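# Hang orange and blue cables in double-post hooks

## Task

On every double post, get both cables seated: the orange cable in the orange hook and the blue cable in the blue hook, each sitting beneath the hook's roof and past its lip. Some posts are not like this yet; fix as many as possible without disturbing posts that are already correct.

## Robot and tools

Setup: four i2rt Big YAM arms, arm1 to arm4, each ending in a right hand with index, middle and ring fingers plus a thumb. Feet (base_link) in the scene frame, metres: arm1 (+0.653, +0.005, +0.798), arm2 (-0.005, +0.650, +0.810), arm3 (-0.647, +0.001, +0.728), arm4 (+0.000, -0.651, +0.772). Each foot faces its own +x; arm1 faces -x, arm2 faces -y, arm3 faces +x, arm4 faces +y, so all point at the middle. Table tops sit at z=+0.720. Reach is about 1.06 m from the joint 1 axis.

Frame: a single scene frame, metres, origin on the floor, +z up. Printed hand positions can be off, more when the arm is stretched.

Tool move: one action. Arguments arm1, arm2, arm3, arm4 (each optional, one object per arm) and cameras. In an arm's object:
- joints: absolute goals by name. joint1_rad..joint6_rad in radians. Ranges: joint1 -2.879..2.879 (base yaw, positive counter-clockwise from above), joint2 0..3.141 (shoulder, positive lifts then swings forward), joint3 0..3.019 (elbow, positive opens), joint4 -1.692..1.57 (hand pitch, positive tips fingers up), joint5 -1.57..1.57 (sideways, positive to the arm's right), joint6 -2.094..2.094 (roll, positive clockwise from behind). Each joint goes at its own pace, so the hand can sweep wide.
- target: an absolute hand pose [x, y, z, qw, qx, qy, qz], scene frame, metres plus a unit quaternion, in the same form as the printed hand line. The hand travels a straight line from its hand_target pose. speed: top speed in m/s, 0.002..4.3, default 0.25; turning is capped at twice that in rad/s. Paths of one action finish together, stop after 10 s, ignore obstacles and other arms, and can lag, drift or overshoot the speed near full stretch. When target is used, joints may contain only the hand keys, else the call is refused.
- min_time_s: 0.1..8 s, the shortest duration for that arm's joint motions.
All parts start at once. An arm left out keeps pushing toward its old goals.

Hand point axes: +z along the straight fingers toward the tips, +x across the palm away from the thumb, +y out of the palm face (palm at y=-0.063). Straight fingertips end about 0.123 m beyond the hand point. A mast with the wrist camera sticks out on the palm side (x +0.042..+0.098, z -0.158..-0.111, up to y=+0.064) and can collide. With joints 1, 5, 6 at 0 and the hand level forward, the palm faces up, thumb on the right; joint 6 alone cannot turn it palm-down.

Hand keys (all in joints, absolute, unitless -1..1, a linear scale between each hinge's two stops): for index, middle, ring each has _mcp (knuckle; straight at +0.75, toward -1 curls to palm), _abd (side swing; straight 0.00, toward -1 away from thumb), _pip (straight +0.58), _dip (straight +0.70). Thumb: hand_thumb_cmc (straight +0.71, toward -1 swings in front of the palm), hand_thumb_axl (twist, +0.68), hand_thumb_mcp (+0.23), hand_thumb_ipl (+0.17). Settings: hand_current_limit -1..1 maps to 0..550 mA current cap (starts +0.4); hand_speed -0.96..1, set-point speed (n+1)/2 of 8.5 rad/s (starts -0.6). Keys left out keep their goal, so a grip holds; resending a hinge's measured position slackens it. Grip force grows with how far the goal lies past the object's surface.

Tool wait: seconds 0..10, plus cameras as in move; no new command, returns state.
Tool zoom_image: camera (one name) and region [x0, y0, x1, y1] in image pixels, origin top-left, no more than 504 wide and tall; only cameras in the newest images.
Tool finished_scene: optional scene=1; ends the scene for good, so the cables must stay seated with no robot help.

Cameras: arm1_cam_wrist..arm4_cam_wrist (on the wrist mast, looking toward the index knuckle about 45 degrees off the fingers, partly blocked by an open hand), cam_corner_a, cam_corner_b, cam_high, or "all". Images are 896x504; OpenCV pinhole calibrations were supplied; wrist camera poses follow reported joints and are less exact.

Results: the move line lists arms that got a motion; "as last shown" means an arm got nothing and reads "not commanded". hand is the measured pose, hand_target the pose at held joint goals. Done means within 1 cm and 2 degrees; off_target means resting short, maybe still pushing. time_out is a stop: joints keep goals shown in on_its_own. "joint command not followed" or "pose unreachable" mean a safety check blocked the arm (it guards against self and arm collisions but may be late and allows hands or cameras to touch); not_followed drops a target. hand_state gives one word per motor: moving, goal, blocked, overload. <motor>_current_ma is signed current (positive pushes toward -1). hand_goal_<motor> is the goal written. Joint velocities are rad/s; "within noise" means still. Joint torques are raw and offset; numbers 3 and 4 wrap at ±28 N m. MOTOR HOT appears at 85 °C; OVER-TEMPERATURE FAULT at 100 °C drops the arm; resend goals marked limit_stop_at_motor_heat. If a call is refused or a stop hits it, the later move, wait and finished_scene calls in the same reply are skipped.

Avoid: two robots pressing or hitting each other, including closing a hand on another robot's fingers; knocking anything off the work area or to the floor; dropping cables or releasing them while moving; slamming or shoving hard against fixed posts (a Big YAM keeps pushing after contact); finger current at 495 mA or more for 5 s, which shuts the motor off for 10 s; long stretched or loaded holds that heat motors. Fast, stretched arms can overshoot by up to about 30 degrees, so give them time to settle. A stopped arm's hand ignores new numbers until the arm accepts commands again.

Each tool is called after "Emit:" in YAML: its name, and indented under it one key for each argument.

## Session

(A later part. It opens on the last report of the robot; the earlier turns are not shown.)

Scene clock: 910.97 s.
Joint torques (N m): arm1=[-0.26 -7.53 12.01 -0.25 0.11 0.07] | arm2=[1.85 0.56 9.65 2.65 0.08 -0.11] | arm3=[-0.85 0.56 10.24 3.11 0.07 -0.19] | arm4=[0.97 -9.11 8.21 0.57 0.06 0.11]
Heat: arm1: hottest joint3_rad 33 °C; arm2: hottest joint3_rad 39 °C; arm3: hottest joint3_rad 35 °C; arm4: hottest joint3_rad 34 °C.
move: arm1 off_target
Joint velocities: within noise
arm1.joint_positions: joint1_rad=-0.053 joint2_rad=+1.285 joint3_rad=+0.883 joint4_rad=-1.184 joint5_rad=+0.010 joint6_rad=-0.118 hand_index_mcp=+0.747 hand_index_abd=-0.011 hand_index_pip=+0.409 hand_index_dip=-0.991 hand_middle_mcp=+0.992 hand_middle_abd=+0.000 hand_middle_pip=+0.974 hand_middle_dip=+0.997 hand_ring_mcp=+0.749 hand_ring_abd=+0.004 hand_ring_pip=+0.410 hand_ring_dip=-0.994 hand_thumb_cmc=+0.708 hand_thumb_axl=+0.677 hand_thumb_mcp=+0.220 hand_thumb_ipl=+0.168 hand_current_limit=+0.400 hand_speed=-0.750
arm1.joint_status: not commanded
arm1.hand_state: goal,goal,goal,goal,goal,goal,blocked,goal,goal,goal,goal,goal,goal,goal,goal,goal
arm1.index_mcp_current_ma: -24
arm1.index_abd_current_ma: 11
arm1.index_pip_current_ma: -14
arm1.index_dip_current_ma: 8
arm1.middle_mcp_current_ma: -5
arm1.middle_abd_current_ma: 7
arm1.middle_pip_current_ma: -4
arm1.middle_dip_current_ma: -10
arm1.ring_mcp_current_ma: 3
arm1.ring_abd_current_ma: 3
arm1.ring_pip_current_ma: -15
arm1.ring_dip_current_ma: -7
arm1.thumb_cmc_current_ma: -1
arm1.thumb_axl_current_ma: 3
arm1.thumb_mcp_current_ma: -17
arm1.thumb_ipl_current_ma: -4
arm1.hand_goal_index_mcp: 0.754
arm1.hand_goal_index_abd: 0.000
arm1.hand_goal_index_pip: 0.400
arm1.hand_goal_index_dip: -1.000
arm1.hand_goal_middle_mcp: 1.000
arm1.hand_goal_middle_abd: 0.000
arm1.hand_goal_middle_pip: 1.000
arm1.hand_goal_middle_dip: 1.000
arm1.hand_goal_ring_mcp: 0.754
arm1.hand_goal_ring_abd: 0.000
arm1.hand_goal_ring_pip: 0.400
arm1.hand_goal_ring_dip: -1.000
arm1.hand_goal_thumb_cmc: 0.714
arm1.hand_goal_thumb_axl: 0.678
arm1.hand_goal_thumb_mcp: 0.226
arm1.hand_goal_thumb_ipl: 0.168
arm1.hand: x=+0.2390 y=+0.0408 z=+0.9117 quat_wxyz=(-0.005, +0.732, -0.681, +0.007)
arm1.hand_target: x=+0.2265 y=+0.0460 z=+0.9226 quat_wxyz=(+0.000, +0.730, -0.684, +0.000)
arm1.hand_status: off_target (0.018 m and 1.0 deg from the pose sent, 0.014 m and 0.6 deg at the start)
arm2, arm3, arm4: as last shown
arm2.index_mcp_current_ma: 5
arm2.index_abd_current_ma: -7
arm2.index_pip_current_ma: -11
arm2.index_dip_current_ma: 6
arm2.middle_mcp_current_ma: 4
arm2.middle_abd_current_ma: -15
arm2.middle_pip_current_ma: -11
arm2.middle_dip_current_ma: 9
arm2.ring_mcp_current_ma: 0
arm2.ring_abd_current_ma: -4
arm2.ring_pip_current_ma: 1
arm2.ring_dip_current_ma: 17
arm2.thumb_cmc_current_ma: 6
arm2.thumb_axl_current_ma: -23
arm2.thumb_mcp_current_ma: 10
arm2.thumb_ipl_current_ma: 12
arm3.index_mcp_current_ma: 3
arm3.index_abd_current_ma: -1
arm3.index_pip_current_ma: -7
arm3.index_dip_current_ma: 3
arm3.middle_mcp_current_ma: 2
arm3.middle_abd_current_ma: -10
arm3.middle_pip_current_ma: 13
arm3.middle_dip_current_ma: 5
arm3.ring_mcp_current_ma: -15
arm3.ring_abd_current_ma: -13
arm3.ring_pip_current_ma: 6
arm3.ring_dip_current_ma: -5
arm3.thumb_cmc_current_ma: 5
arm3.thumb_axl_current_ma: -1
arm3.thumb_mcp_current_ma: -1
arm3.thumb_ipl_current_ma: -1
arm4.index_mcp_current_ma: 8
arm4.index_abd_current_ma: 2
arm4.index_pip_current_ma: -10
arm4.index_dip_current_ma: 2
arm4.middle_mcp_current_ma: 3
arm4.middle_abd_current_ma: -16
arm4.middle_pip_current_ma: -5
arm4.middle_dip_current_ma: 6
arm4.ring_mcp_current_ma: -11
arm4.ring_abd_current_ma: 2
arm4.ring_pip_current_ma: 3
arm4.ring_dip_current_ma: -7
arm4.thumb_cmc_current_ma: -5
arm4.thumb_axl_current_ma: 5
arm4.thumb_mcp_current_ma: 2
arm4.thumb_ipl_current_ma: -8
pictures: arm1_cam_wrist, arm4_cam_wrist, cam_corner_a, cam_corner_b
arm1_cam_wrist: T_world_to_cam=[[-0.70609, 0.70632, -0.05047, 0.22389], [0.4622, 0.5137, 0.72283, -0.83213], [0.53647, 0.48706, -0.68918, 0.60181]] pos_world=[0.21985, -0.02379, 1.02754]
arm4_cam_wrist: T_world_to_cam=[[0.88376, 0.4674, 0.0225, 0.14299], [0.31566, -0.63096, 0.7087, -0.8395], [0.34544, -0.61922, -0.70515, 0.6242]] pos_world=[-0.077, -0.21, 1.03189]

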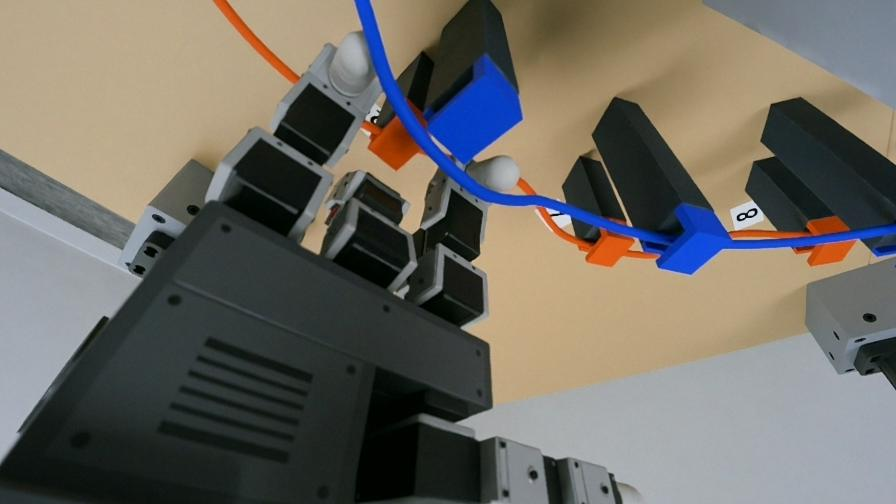

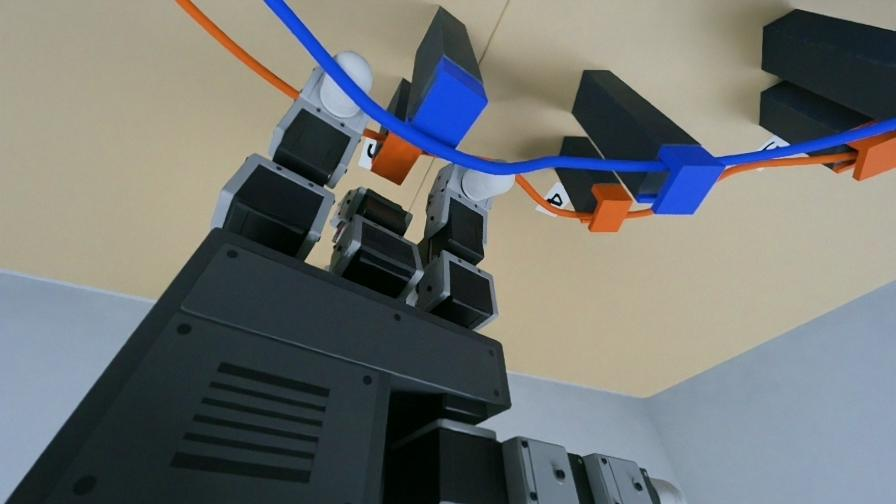

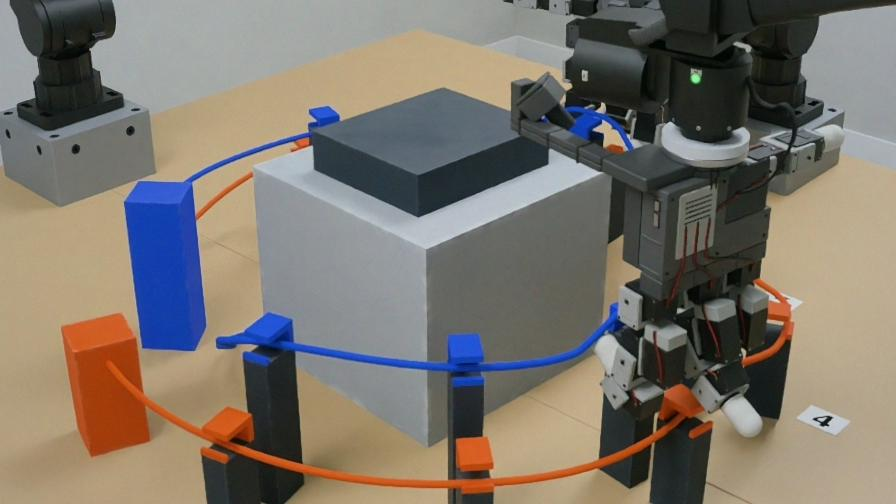

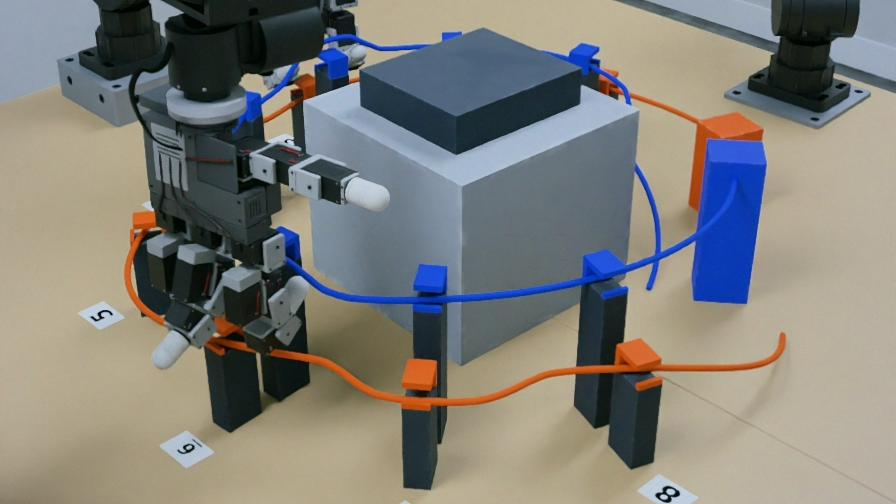

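Emit:
zoom_image:
  camera: "arm1_cam_wrist"
  region: [340, 40, 560, 220]

Emit:
zoom_image:
  camera: "arm4_cam_wrist"
  region: [320, 40, 540, 220]

Emit:
zoom_image:
  camera: "cam_corner_b"
  region: [130, 220, 350, 440]

Emit:
zoom_image:
  camera: "cam_corner_a"
  region: [560, 280, 800, 480]

Scaled by 2.291 from the camera's image (finer frame: 1280x720).

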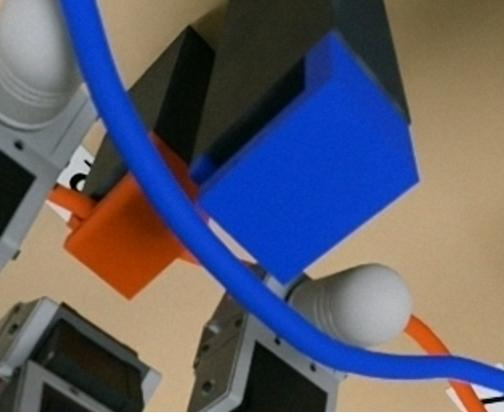

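Scaled by 2.291 from the camera's image (finer frame: 1280x720).

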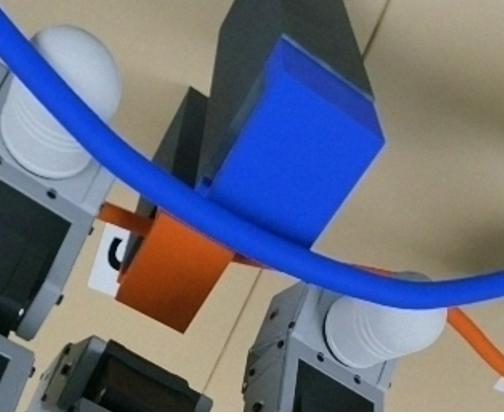

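Scaled by 2.291 from the camera's image (finer frame: 1280x720).

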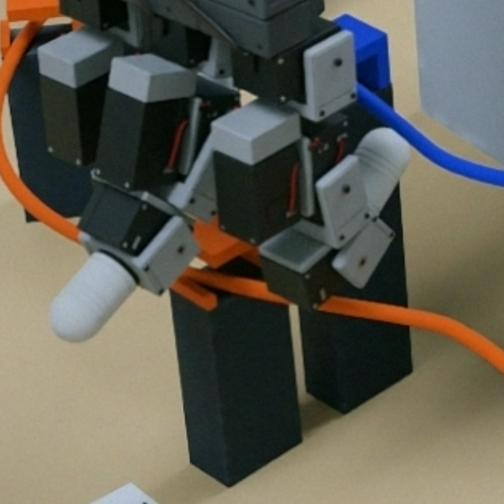

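Scaled by 2.100 from the camera's image (finer frame: 1280x720).

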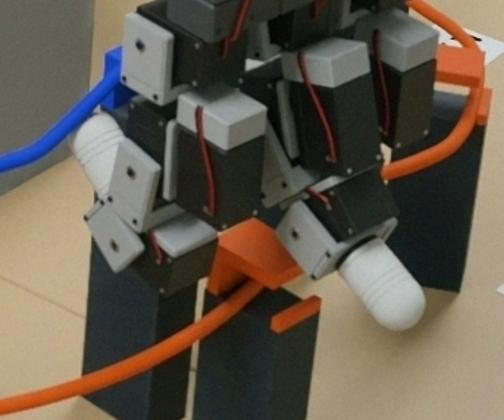

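Emit:
move:
  arm1: {"target": [0.2265, 0.0458, 0.932, 0, -0.7296, 0.6839, 0], "speed": 0.05}
  arm4: {"target": [-0.023, -0.2590, 0.918, 0, 0.0828, 0.9966, 0], "speed": 0.05}
  cameras: ["arm1_cam_wrist", "arm4_cam_wrist", "cam_corner_a", "cam_corner_b"]

Emit:
zoom_image:
  camera: "arm1_cam_wrist"
  region: [340, 40, 560, 220]

Emit:
zoom_image:
  camera: "arm4_cam_wrist"
  region: [320, 40, 540, 220]

Scene clock: 937.57 s.
Joint torques (N m): arm1=[-0.26 -8.23 12.4 -0.36 0.11 0.07] | arm2=[1.14 0.79 9.29 2.29 0.04 -0.12] | arm3=[-1.61 0.73 10.36 3.17 0.03 -0.23] | arm4=[0.97 -8.29 8.17 0.58 0.06 0.13]
Heat: arm1: hottest joint3_rad 35 °C; arm2: hottest joint3_rad 39 °C; arm3: hottest joint3_rad 35 °C; arm4: hottest joint3_rad 34 °C.
move: arm1 off_target; arm4 done
Joint velocities: within noise
arm1.joint_positions: joint1_rad=-0.053 joint2_rad=+1.285 joint3_rad=+0.895 joint4_rad=-1.210 joint5_rad=+0.010 joint6_rad=-0.118 hand_index_mcp=+0.747 hand_index_abd=-0.011 hand_index_pip=+0.409 hand_index_dip=-0.991 hand_middle_mcp=+0.992 hand_middle_abd=+0.000 hand_middle_pip=+0.974 hand_middle_dip=+0.997 hand_ring_mcp=+0.749 hand_ring_abd=+0.004 hand_ring_pip=+0.410 hand_ring_dip=-0.994 hand_thumb_cmc=+0.708 hand_thumb_axl=+0.677 hand_thumb_mcp=+0.220 hand_thumb_ipl=+0.168 hand_current_limit=+0.400 hand_speed=-0.750
arm1.joint_status: not commanded
arm1.hand_state: goal,goal,goal,goal,goal,goal,blocked,goal,goal,goal,goal,goal,goal,goal,goal,goal
arm1.index_mcp_current_ma: -1
arm1.index_abd_current_ma: 4
arm1.index_pip_current_ma: -8
arm1.index_dip_current_ma: -4
arm1.middle_mcp_current_ma: -13
arm1.middle_abd_current_ma: -1
arm1.middle_pip_current_ma: -9
arm1.middle_dip_current_ma: -7
arm1.ring_mcp_current_ma: -2
arm1.ring_abd_current_ma: -1
arm1.ring_pip_current_ma: -1
arm1.ring_dip_current_ma: 5
arm1.thumb_cmc_current_ma: 4
arm1.thumb_axl_current_ma: 3
arm1.thumb_mcp_current_ma: -6
arm1.thumb_ipl_current_ma: 1
arm1.hand_goal_index_mcp: 0.754
arm1.hand_goal_index_abd: 0.000
arm1.hand_goal_index_pip: 0.400
arm1.hand_goal_index_dip: -1.000
arm1.hand_goal_middle_mcp: 1.000
arm1.hand_goal_middle_abd: 0.000
arm1.hand_goal_middle_pip: 1.000
arm1.hand_goal_middle_dip: 1.000
arm1.hand_goal_ring_mcp: 0.754
arm1.hand_goal_ring_abd: 0.000
arm1.hand_goal_ring_pip: 0.400
arm1.hand_goal_ring_dip: -1.000
arm1.hand_goal_thumb_cmc: 0.714
arm1.hand_goal_thumb_axl: 0.678
arm1.hand_goal_thumb_mcp: 0.226
arm1.hand_goal_thumb_ipl: 0.168
arm1.hand: x=+0.2407 y=+0.0408 z=+0.9148 quat_wxyz=(-0.009, +0.732, -0.681, +0.012)
arm1.hand_target: x=+0.2272 y=+0.0458 z=+0.9321 quat_wxyz=(+0.000, +0.730, -0.684, +0.000)
arm1.hand_status: off_target (0.023 m and 1.8 deg from the pose sent, 0.024 m and 1.0 deg at the start)
arm2, arm3: as last shown
arm2.index_mcp_current_ma: 9
arm2.index_abd_current_ma: -3
arm2.index_pip_current_ma: 4
arm2.index_dip_current_ma: 8
arm2.middle_mcp_current_ma: 21
arm2.middle_abd_current_ma: 9
arm2.middle_pip_current_ma: 1
arm2.middle_dip_current_ma: -8
arm2.ring_mcp_current_ma: 5
arm2.ring_abd_current_ma: -7
arm2.ring_pip_current_ma: -4
arm2.ring_dip_current_ma: 4
arm2.thumb_cmc_current_ma: 17
arm2.thumb_axl_current_ma: 8
arm2.thumb_mcp_current_ma: 2
arm2.thumb_ipl_current_ma: 10
arm3.index_mcp_current_ma: 2
arm3.index_abd_current_ma: -2
arm3.index_pip_current_ma: -9
arm3.index_dip_current_ma: -7
arm3.middle_mcp_current_ma: 1
arm3.middle_abd_current_ma: -2
arm3.middle_pip_current_ma: 4
arm3.middle_dip_current_ma: 0
arm3.ring_mcp_current_ma: -9
arm3.ring_abd_current_ma: 2
arm3.ring_pip_current_ma: -8
arm3.ring_dip_current_ma: -8
arm3.thumb_cmc_current_ma: 7
arm3.thumb_axl_current_ma: -2
arm3.thumb_mcp_current_ma: -3
arm3.thumb_ipl_current_ma: -8
arm4.joint_positions: joint1_rad=+0.180 joint2_rad=+1.219 joint3_rad=+0.899 joint4_rad=-1.274 joint5_rad=-0.008 joint6_rad=+0.331 hand_index_mcp=+0.746 hand_index_abd=-0.009 hand_index_pip=+0.418 hand_index_dip=-0.988 hand_middle_mcp=+0.988 hand_middle_abd=-0.001 hand_middle_pip=+0.974 hand_middle_dip=+0.996 hand_ring_mcp=+0.753 hand_ring_abd=+0.009 hand_ring_pip=+0.414 hand_ring_dip=-0.989 hand_thumb_cmc=+0.706 hand_thumb_axl=+0.677 hand_thumb_mcp=+0.218 hand_thumb_ipl=+0.168 hand_current_limit=+0.400 hand_speed=-0.750
arm4.joint_status: not commanded
arm4.hand_state: goal,goal,goal,goal,goal,goal,blocked,goal,goal,goal,goal,goal,goal,goal,goal,goal
arm4.index_mcp_current_ma: 6
arm4.index_abd_current_ma: 11
arm4.index_pip_current_ma: -15
arm4.index_dip_current_ma: -2
arm4.middle_mcp_current_ma: 2
arm4.middle_abd_current_ma: -2
arm4.middle_pip_current_ma: -2
arm4.middle_dip_current_ma: 0
arm4.ring_mcp_current_ma: -1
arm4.ring_abd_current_ma: -7
arm4.ring_pip_current_ma: 0
arm4.ring_dip_current_ma: 10
arm4.thumb_cmc_current_ma: -3
arm4.thumb_axl_current_ma: 0
arm4.thumb_mcp_current_ma: -13
arm4.thumb_ipl_current_ma: -4
arm4.hand_goal_index_mcp: 0.754
arm4.hand_goal_index_abd: 0.000
arm4.hand_goal_index_pip: 0.400
arm4.hand_goal_index_dip: -1.000
arm4.hand_goal_middle_mcp: 1.000
arm4.hand_goal_middle_abd: 0.000
arm4.hand_goal_middle_pip: 1.000
arm4.hand_goal_middle_dip: 1.000
arm4.hand_goal_ring_mcp: 0.754
arm4.hand_goal_ring_abd: 0.000
arm4.hand_goal_ring_pip: 0.400
arm4.hand_goal_ring_dip: -1.000
arm4.hand_goal_thumb_cmc: 0.714
arm4.hand_goal_thumb_axl: 0.678
arm4.hand_goal_thumb_mcp: 0.226
arm4.hand_goal_thumb_ipl: 0.168
arm4.hand: x=-0.0193 y=-0.2628 z=+0.9102 quat_wxyz=(+0.004, +0.080, +0.997, -0.014)
arm4.hand_target: x=-0.0230 y=-0.2590 z=+0.9181 quat_wxyz=(+0.000, +0.083, +0.997, +0.000)
arm4.hand_status: done (0.009 m and 1.7 deg from the pose sent, 0.013 m and 1.8 deg at the start)
arm1_cam_wrist: T_world_to_cam=[[-0.70547, 0.70615, -0.06057, 0.23431], [0.45214, 0.51422, 0.7288, -0.8381], [0.54578, 0.48676, -0.68204, 0.59433]] pos_world=[0.21986, -0.02379, 1.03036]
arm4_cam_wrist: T_world_to_cam=[[0.88339, 0.46805, 0.02359, 0.15051], [0.31625, -0.63251, 0.70705, -0.84478], [0.34585, -0.61714, -0.70677, 0.61327]] pos_world=[-0.0779, -0.2263, 1.02719]

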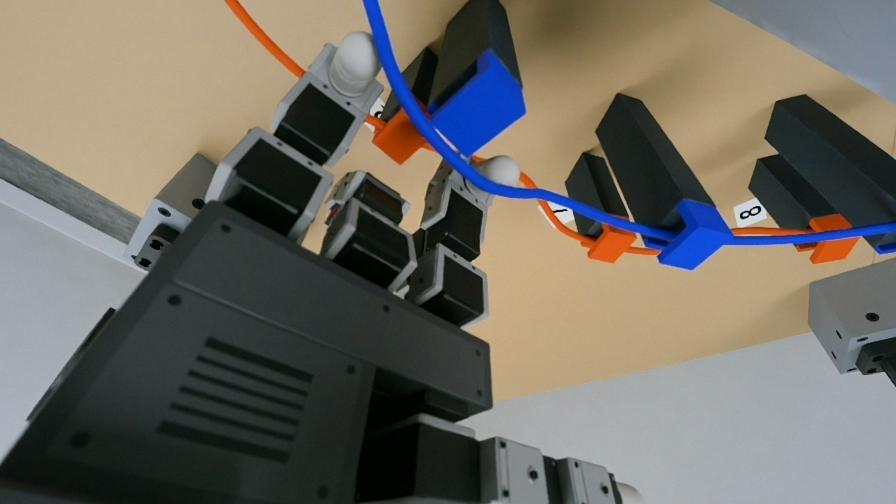

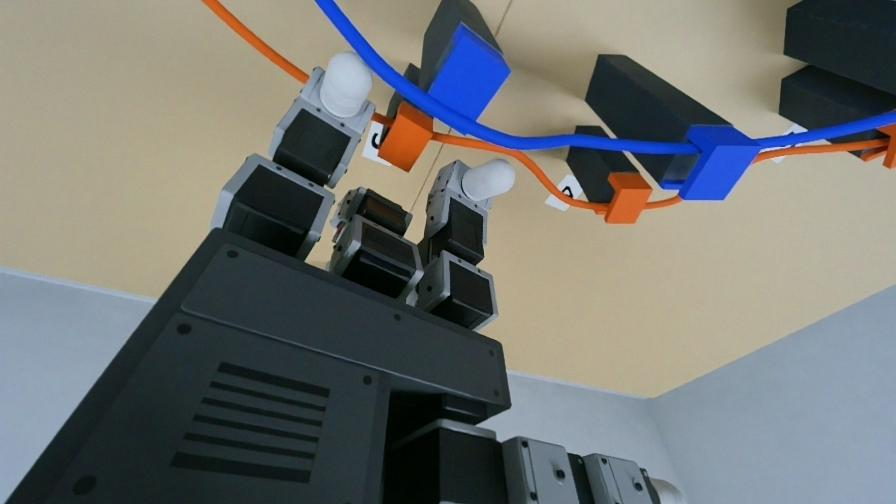

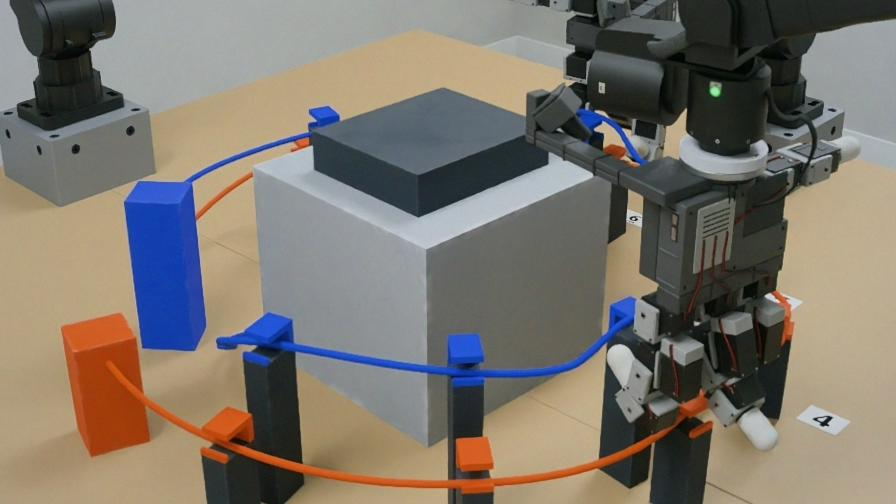

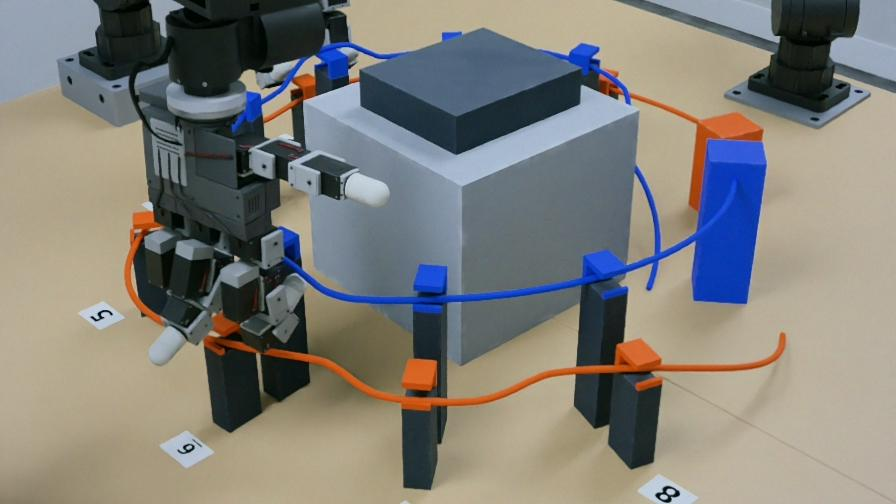

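Scaled by 2.291 from the camera's image (finer frame: 1280x720).

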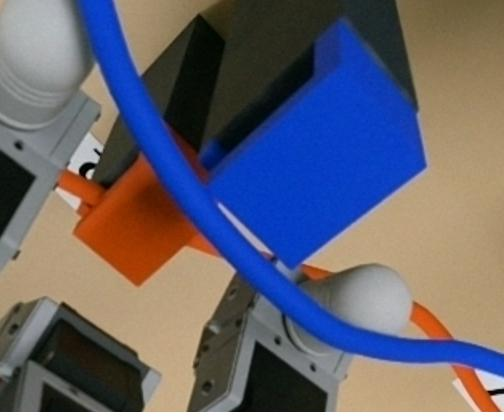

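Scaled by 2.291 from the camera's image (finer frame: 1280x720).

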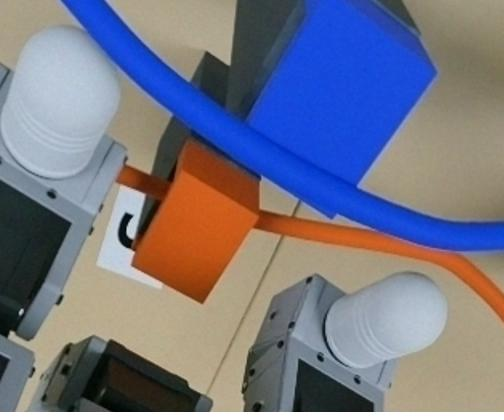

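Emit:
move:
  arm1: {"target": [0.219, 0.0455, 0.937, 0, -0.7296, 0.6839, 0], "speed": 0.05}
  arm4: {"target": [-0.0255, -0.2800, 0.918, 0, 0.0828, 0.9966, 0], "speed": 0.06, "joints": {"hand_index_dip": 0.3, "hand_ring_dip": 0.3, "hand_index_pip": 0.577, "hand_ring_pip": 0.577}}
  cameras: ["arm1_cam_wrist", "arm4_cam_wrist"]

Emit:
zoom_image:
  camera: "arm1_cam_wrist"
  region: [340, 40, 560, 220]

Emit:
zoom_image:
  camera: "arm4_cam_wrist"
  region: [320, 0, 620, 220]

Scene clock: 947.37 s.
Joint torques (N m): arm1=[-0.32 -7.36 12.53 -0.32 0.09 0.08] | arm2=[1.14 1.73 9.59 2.39 0.06 -0.11] | arm3=[-0.85 1.61 10.25 2.92 -0.01 -0.14] | arm4=[0.97 -7.24 8.21 0.08 0.08 0.1]
Heat: arm1: hottest joint3_rad 35 °C; arm2: hottest joint3_rad 39 °C; arm3: hottest joint3_rad 35 °C; arm4: hottest joint3_rad 34 °C.
move: arm1 off_target; arm4 off_target
Joint velocities: within noise
arm1.joint_positions: joint1_rad=-0.053 joint2_rad=+1.287 joint3_rad=+0.923 joint4_rad=-1.222 joint5_rad=+0.010 joint6_rad=-0.118 hand_index_mcp=+0.747 hand_index_abd=-0.011 hand_index_pip=+0.409 hand_index_dip=-0.992 hand_middle_mcp=+0.992 hand_middle_abd=+0.000 hand_middle_pip=+0.974 hand_middle_dip=+0.997 hand_ring_mcp=+0.749 hand_ring_abd=+0.004 hand_ring_pip=+0.410 hand_ring_dip=-0.994 hand_thumb_cmc=+0.708 hand_thumb_axl=+0.677 hand_thumb_mcp=+0.220 hand_thumb_ipl=+0.168 hand_current_limit=+0.400 hand_speed=-0.750
arm1.joint_status: not commanded
arm1.hand_state: goal,goal,goal,goal,goal,goal,blocked,goal,goal,goal,goal,goal,goal,goal,goal,goal
arm1.index_mcp_current_ma: -8
arm1.index_abd_current_ma: 1
arm1.index_pip_current_ma: -17
arm1.index_dip_current_ma: 17
arm1.middle_mcp_current_ma: -10
arm1.middle_abd_current_ma: 7
arm1.middle_pip_current_ma: -1
arm1.middle_dip_current_ma: 4
arm1.ring_mcp_current_ma: -9
arm1.ring_abd_current_ma: 4
arm1.ring_pip_current_ma: 10
arm1.ring_dip_current_ma: -12
arm1.thumb_cmc_current_ma: 8
arm1.thumb_axl_current_ma: -3
arm1.thumb_mcp_current_ma: -5
arm1.thumb_ipl_current_ma: -5
arm1.hand_goal_index_mcp: 0.754
arm1.hand_goal_index_abd: 0.000
arm1.hand_goal_index_pip: 0.400
arm1.hand_goal_index_dip: -1.000
arm1.hand_goal_middle_mcp: 1.000
arm1.hand_goal_middle_abd: 0.000
arm1.hand_goal_middle_pip: 1.000
arm1.hand_goal_middle_dip: 1.000
arm1.hand_goal_ring_mcp: 0.754
arm1.hand_goal_ring_abd: 0.000
arm1.hand_goal_ring_pip: 0.400
arm1.hand_goal_ring_dip: -1.000
arm1.hand_goal_thumb_cmc: 0.714
arm1.hand_goal_thumb_axl: 0.678
arm1.hand_goal_thumb_mcp: 0.226
arm1.hand_goal_thumb_ipl: 0.168
arm1.hand: x=+0.2331 y=+0.0412 z=+0.9247 quat_wxyz=(-0.005, +0.732, -0.681, +0.007)
arm1.hand_target: x=+0.2196 y=+0.0455 z=+0.9370 quat_wxyz=(+0.000, +0.730, -0.684, +0.000)
arm1.hand_status: off_target (0.019 m and 1.1 deg from the pose sent, 0.031 m and 1.8 deg at the start)
arm2, arm3: as last shown
arm2.index_mcp_current_ma: 14
arm2.index_abd_current_ma: -2
arm2.index_pip_current_ma: -1
arm2.index_dip_current_ma: -2
arm2.middle_mcp_current_ma: 18
arm2.middle_abd_current_ma: 0
arm2.middle_pip_current_ma: -2
arm2.middle_dip_current_ma: 0
arm2.ring_mcp_current_ma: -3
arm2.ring_abd_current_ma: 8
arm2.ring_pip_current_ma: -14
arm2.ring_dip_current_ma: 10
arm2.thumb_cmc_current_ma: 6
arm2.thumb_axl_current_ma: -9
arm2.thumb_mcp_current_ma: -10
arm2.thumb_ipl_current_ma: 13
arm3.index_mcp_current_ma: 0
arm3.index_abd_current_ma: 3
arm3.index_pip_current_ma: 0
arm3.index_dip_current_ma: 0
arm3.middle_mcp_current_ma: -4
arm3.middle_abd_current_ma: -11
arm3.middle_pip_current_ma: 16
arm3.middle_dip_current_ma: 6
arm3.ring_mcp_current_ma: -5
arm3.ring_abd_current_ma: -10
arm3.ring_pip_current_ma: -5
arm3.ring_dip_current_ma: -6
arm3.thumb_mcp_current_ma: -1
arm3.thumb_ipl_current_ma: -5
arm4.joint_positions: joint1_rad=+0.201 joint2_rad=+1.160 joint3_rad=+0.855 joint4_rad=-1.274 joint5_rad=-0.008 joint6_rad=+0.354 hand_index_mcp=+0.746 hand_index_abd=-0.009 hand_index_pip=+0.571 hand_index_dip=+0.295 hand_middle_mcp=+0.988 hand_middle_abd=-0.001 hand_middle_pip=+0.974 hand_middle_dip=+0.996 hand_ring_mcp=+0.736 hand_ring_abd=-0.004 hand_ring_pip=+0.570 hand_ring_dip=+0.278 hand_thumb_cmc=+0.711 hand_thumb_axl=+0.677 hand_thumb_mcp=+0.218 hand_thumb_ipl=+0.168 hand_current_limit=+0.400 hand_speed=-0.750
arm4.joint_status: hand_ring_dip off_target (ended at +0.278, target +0.300); the others done
arm4.hand_state: goal,goal,goal,goal,goal,goal,blocked,goal,goal,goal,goal,blocked,goal,goal,goal,goal
arm4.index_mcp_current_ma: 6
arm4.index_abd_current_ma: 2
arm4.index_pip_current_ma: -9
arm4.index_dip_current_ma: 0
arm4.middle_mcp_current_ma: 2
arm4.middle_abd_current_ma: -8
arm4.middle_pip_current_ma: -4
arm4.middle_dip_current_ma: -4
arm4.ring_mcp_current_ma: -10
arm4.ring_abd_current_ma: -3
arm4.ring_pip_current_ma: 7
arm4.ring_dip_current_ma: -2
arm4.thumb_cmc_current_ma: -11
arm4.thumb_axl_current_ma: -4
arm4.thumb_mcp_current_ma: -14
arm4.thumb_ipl_current_ma: -1
arm4.hand_goal_index_mcp: 0.754
arm4.hand_goal_index_abd: 0.000
arm4.hand_goal_index_pip: 0.578
arm4.hand_goal_index_dip: 0.300
arm4.hand_goal_middle_mcp: 1.000
arm4.hand_goal_middle_abd: 0.000
arm4.hand_goal_middle_pip: 1.000
arm4.hand_goal_middle_dip: 1.000
arm4.hand_goal_ring_mcp: 0.754
arm4.hand_goal_ring_abd: 0.000
arm4.hand_goal_ring_pip: 0.578
arm4.hand_goal_ring_dip: 0.300
arm4.hand_goal_thumb_cmc: 0.714
arm4.hand_goal_thumb_axl: 0.678
arm4.hand_goal_thumb_mcp: 0.226
arm4.hand_goal_thumb_ipl: 0.168
arm4.hand: x=-0.0225 y=-0.2807 z=+0.9121 quat_wxyz=(+0.002, +0.081, +0.997, -0.007)
arm4.hand_target: x=-0.0255 y=-0.2800 z=+0.9179 quat_wxyz=(+0.000, +0.083, +0.997, +0.000)
arm4.hand_status: done (0.007 m and 0.8 deg from the pose sent, 0.020 m and 1.7 deg at the start)
arm1_cam_wrist: T_world_to_cam=[[-0.70603, 0.70633, -0.05127, 0.2207], [0.46138, 0.51369, 0.72336, -0.83917], [0.53726, 0.48706, -0.68856, 0.61302]] pos_world=[0.21365, -0.02339, 1.04044]
arm4_cam_wrist: T_world_to_cam=[[0.88392, 0.46678, 0.02847, 0.15688], [0.31727, -0.6433, 0.69678, -0.85009], [0.34356, -0.60687, -0.71672, 0.6166]] pos_world=[-0.0808, -0.2459, 1.02979]

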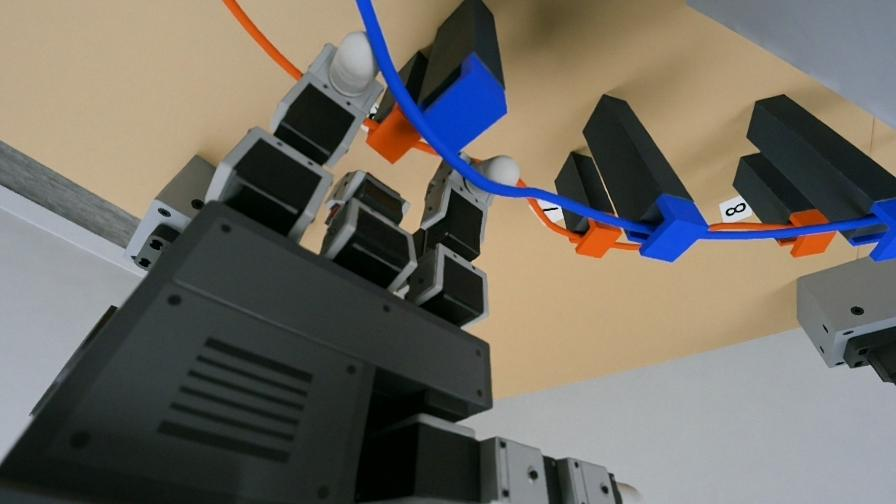

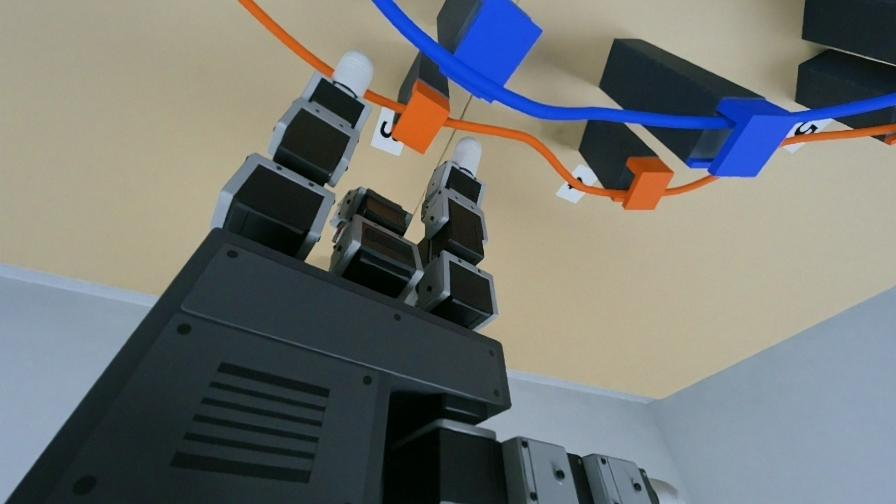

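Scaled by 2.291 from the camera's image (finer frame: 1280x720).

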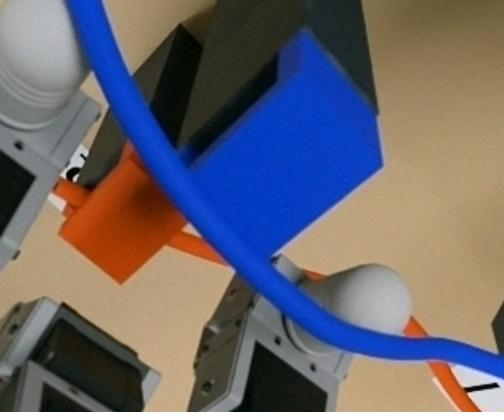

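Scaled by 1.680 from the camera's image (finer frame: 1280x720).

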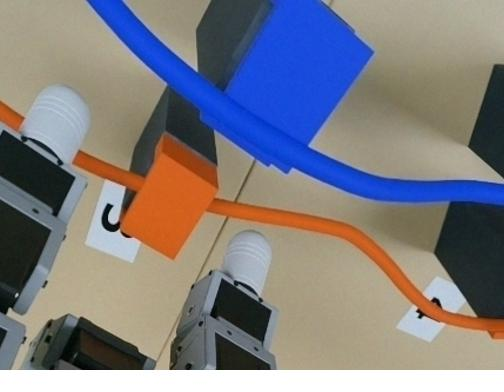

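Emit:
move:
  arm1: {"target": [0.2400, 0.0462, 0.913, 0, -0.7296, 0.6839, 0], "speed": 0.05}
  arm4: {"target": [-0.0255, -0.2790, 0.935, 0, 0.0828, 0.9966, 0], "speed": 0.06, "joints": {"hand_index_dip": -0.8, "hand_ring_dip": -0.8}}
  cameras: ["arm1_cam_wrist", "arm4_cam_wrist"]

Emit:
zoom_image:
  camera: "arm1_cam_wrist"
  region: [340, 40, 560, 220]

Emit:
zoom_image:
  camera: "arm4_cam_wrist"
  region: [320, 0, 620, 220]

Scene clock: 1005.87 s.
Joint torques (N m): arm1=[-0.44 -8.88 8.55 0.55 0.11 0.07] | arm2=[0.79 1.26 9.42 2.56 0.11 -0.08] | arm3=[-1.03 1.26 10.3 3.1 0.05 -0.18] | arm4=[0.85 -7.3 10.92 -0.27 0.07 0.09]
Heat: arm1: hottest joint3_rad 38 °C; arm2: hottest joint3_rad 39 °C; arm3: hottest joint3_rad 35 °C; arm4: hottest joint3_rad 35 °C.
move: arm1 done; arm4 off_target
Joint velocities: within noise
arm1.joint_positions: joint1_rad=-0.053 joint2_rad=+1.280 joint3_rad=+0.878 joint4_rad=-1.181 joint5_rad=+0.010 joint6_rad=-0.118 hand_index_mcp=+0.747 hand_index_abd=-0.011 hand_index_pip=+0.409 hand_index_dip=-0.992 hand_middle_mcp=+0.992 hand_middle_abd=+0.000 hand_middle_pip=+0.974 hand_middle_dip=+0.997 hand_ring_mcp=+0.749 hand_ring_abd=+0.004 hand_ring_pip=+0.410 hand_ring_dip=-0.994 hand_thumb_cmc=+0.708 hand_thumb_axl=+0.677 hand_thumb_mcp=+0.220 hand_thumb_ipl=+0.168 hand_current_limit=+0.400 hand_speed=-0.750
arm1.joint_status: not commanded
arm1.hand_state: goal,goal,goal,goal,goal,goal,blocked,goal,goal,goal,goal,goal,goal,goal,goal,goal
arm1.index_mcp_current_ma: -3
arm1.index_abd_current_ma: 21
arm1.index_pip_current_ma: -19
arm1.index_dip_current_ma: -12
arm1.middle_mcp_current_ma: -5
arm1.middle_abd_current_ma: -1
arm1.middle_pip_current_ma: -5
arm1.middle_dip_current_ma: -5
arm1.ring_mcp_current_ma: 7
arm1.ring_abd_current_ma: 13
arm1.ring_pip_current_ma: 13
arm1.ring_dip_current_ma: 13
arm1.thumb_cmc_current_ma: 15
arm1.thumb_axl_current_ma: 0
arm1.thumb_mcp_current_ma: -5
arm1.thumb_ipl_current_ma: 9
arm1.hand_goal_index_mcp: 0.754
arm1.hand_goal_index_abd: 0.000
arm1.hand_goal_index_pip: 0.400
arm1.hand_goal_index_dip: -1.000
arm1.hand_goal_middle_mcp: 1.000
arm1.hand_goal_middle_abd: 0.000
arm1.hand_goal_middle_pip: 1.000
arm1.hand_goal_middle_dip: 1.000
arm1.hand_goal_ring_mcp: 0.754
arm1.hand_goal_ring_abd: 0.000
arm1.hand_goal_ring_pip: 0.400
arm1.hand_goal_ring_dip: -1.000
arm1.hand_goal_thumb_cmc: 0.714
arm1.hand_goal_thumb_axl: 0.678
arm1.hand_goal_thumb_mcp: 0.226
arm1.hand_goal_thumb_ipl: 0.168
arm1.hand: x=+0.2402 y=+0.0407 z=+0.9116 quat_wxyz=(-0.004, +0.732, -0.681, +0.006)
arm1.hand_target: x=+0.2400 y=+0.0461 z=+0.9131 quat_wxyz=(+0.000, +0.730, -0.684, +0.000)
arm1.hand_status: done (0.006 m and 0.9 deg from the pose sent, 0.015 m and 1.1 deg at the start)
arm2, arm3: as last shown
arm2.index_mcp_current_ma: 8
arm2.index_abd_current_ma: -5
arm2.index_pip_current_ma: -12
arm2.middle_mcp_current_ma: -2
arm2.middle_abd_current_ma: -4
arm2.middle_pip_current_ma: -16
arm2.middle_dip_current_ma: -13
arm2.ring_mcp_current_ma: -9
arm2.ring_abd_current_ma: 7
arm2.ring_pip_current_ma: -3
arm2.ring_dip_current_ma: 8
arm2.thumb_cmc_current_ma: 2
arm2.thumb_axl_current_ma: 1
arm2.thumb_mcp_current_ma: 5
arm2.thumb_ipl_current_ma: 6
arm3.index_mcp_current_ma: 6
arm3.index_abd_current_ma: -4
arm3.index_pip_current_ma: -2
arm3.middle_pip_current_ma: 2
arm3.middle_dip_current_ma: 5
arm3.ring_mcp_current_ma: -8
arm3.ring_abd_current_ma: -6
arm3.ring_pip_current_ma: 9
arm3.ring_dip_current_ma: -11
arm3.thumb_cmc_current_ma: 6
arm3.thumb_axl_current_ma: -4
arm3.thumb_mcp_current_ma: -2
arm3.thumb_ipl_current_ma: 16
arm4.joint_positions: joint1_rad=+0.201 joint2_rad=+1.149 joint3_rad=+0.855 joint4_rad=-1.317 joint5_rad=-0.008 joint6_rad=+0.354 hand_index_mcp=+0.746 hand_index_abd=-0.009 hand_index_pip=+0.571 hand_index_dip=-0.792 hand_middle_mcp=+0.988 hand_middle_abd=-0.001 hand_middle_pip=+0.974 hand_middle_dip=+0.996 hand_ring_mcp=+0.737 hand_ring_abd=-0.004 hand_ring_pip=+0.570 hand_ring_dip=-0.793 hand_thumb_cmc=+0.711 hand_thumb_axl=+0.677 hand_thumb_mcp=+0.218 hand_thumb_ipl=+0.168 hand_current_limit=+0.400 hand_speed=-0.750
arm4.joint_status: all done
arm4.hand_state: goal,goal,goal,goal,goal,goal,blocked,goal,goal,goal,goal,goal,goal,goal,goal,goal
arm4.index_mcp_current_ma: 16
arm4.index_abd_current_ma: 2
arm4.index_pip_current_ma: -10
arm4.index_dip_current_ma: 2
arm4.middle_mcp_current_ma: 7
arm4.middle_abd_current_ma: -13
arm4.middle_pip_current_ma: -4
arm4.middle_dip_current_ma: 1
arm4.ring_mcp_current_ma: -13
arm4.ring_abd_current_ma: -5
arm4.ring_pip_current_ma: -9
arm4.ring_dip_current_ma: -9
arm4.thumb_cmc_current_ma: -9
arm4.thumb_axl_current_ma: -7
arm4.thumb_mcp_current_ma: -9
arm4.thumb_ipl_current_ma: -5
arm4.hand_goal_index_mcp: 0.754
arm4.hand_goal_index_abd: 0.000
arm4.hand_goal_index_pip: 0.578
arm4.hand_goal_index_dip: -0.800
arm4.hand_goal_middle_mcp: 1.000
arm4.hand_goal_middle_abd: 0.000
arm4.hand_goal_middle_pip: 1.000
arm4.hand_goal_middle_dip: 1.000
arm4.hand_goal_ring_mcp: 0.754
arm4.hand_goal_ring_abd: 0.000
arm4.hand_goal_ring_pip: 0.578
arm4.hand_goal_ring_dip: -0.800
arm4.hand_goal_thumb_cmc: 0.714
arm4.hand_goal_thumb_axl: 0.678
arm4.hand_goal_thumb_mcp: 0.226
arm4.hand_goal_thumb_ipl: 0.168
arm4.hand: x=-0.0205 y=-0.2912 z=+0.9129 quat_wxyz=(+0.007, +0.081, +0.996, -0.022)
arm4.hand_target: x=-0.0254 y=-0.2797 z=+0.9348 quat_wxyz=(+0.000, +0.083, +0.997, +0.000)
arm4.hand_status: off_target (0.026 m and 2.7 deg from the pose sent, 0.023 m and 0.8 deg at the start)
arm1_cam_wrist: T_world_to_cam=[[-0.7062, 0.70637, -0.04817, 0.22268], [0.46444, 0.51352, 0.72152, -0.83184], [0.5344, 0.48716, -0.69072, 0.60302]] pos_world=[0.22134, -0.02389, 1.02743]
arm4_cam_wrist: T_world_to_cam=[[0.8839, 0.46728, 0.01918, 0.16861], [0.31279, -0.62116, 0.71855, -0.87156], [0.34768, -0.62913, -0.69521, 0.5841]] pos_world=[-0.0795, -0.2527, 1.0291]

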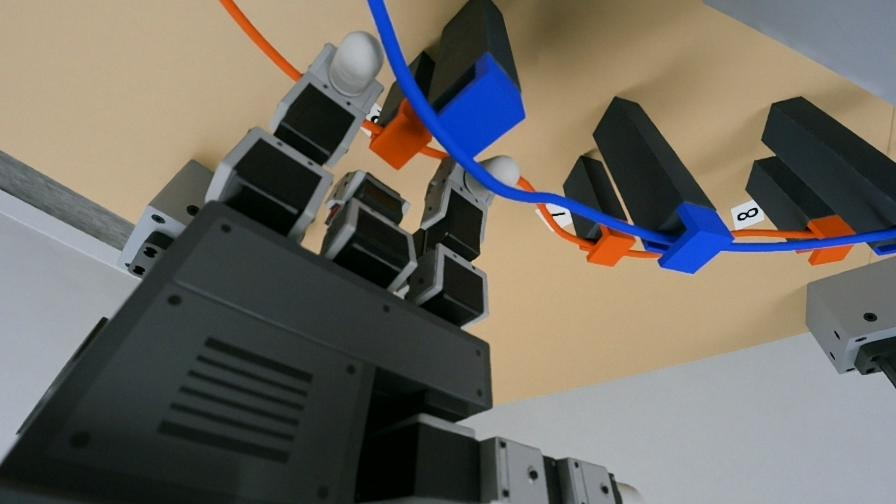

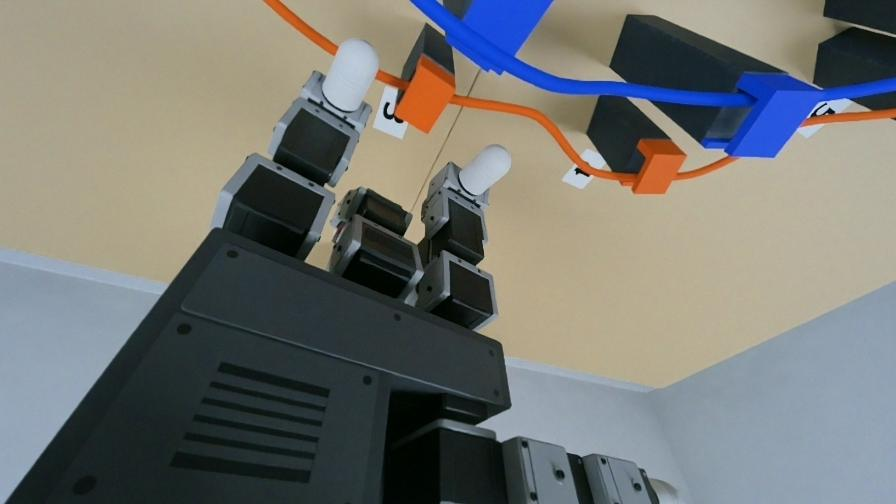

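Scaled by 2.291 from the camera's image (finer frame: 1280x720).

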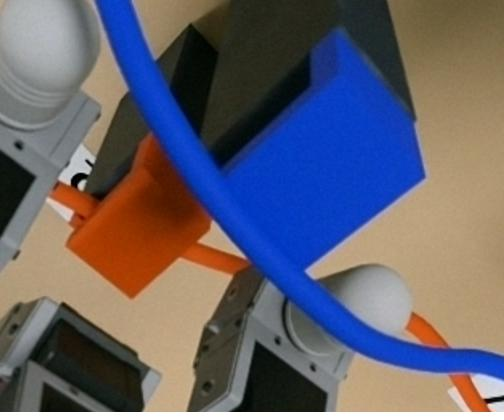

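Scaled by 1.680 from the camera's image (finer frame: 1280x720).

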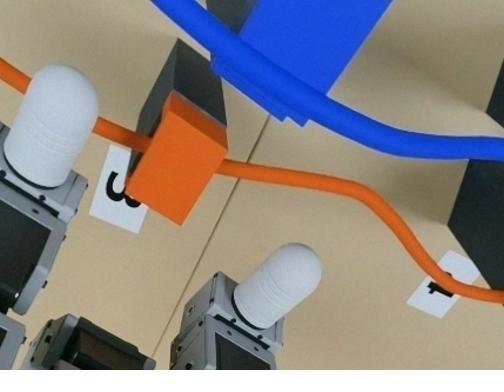

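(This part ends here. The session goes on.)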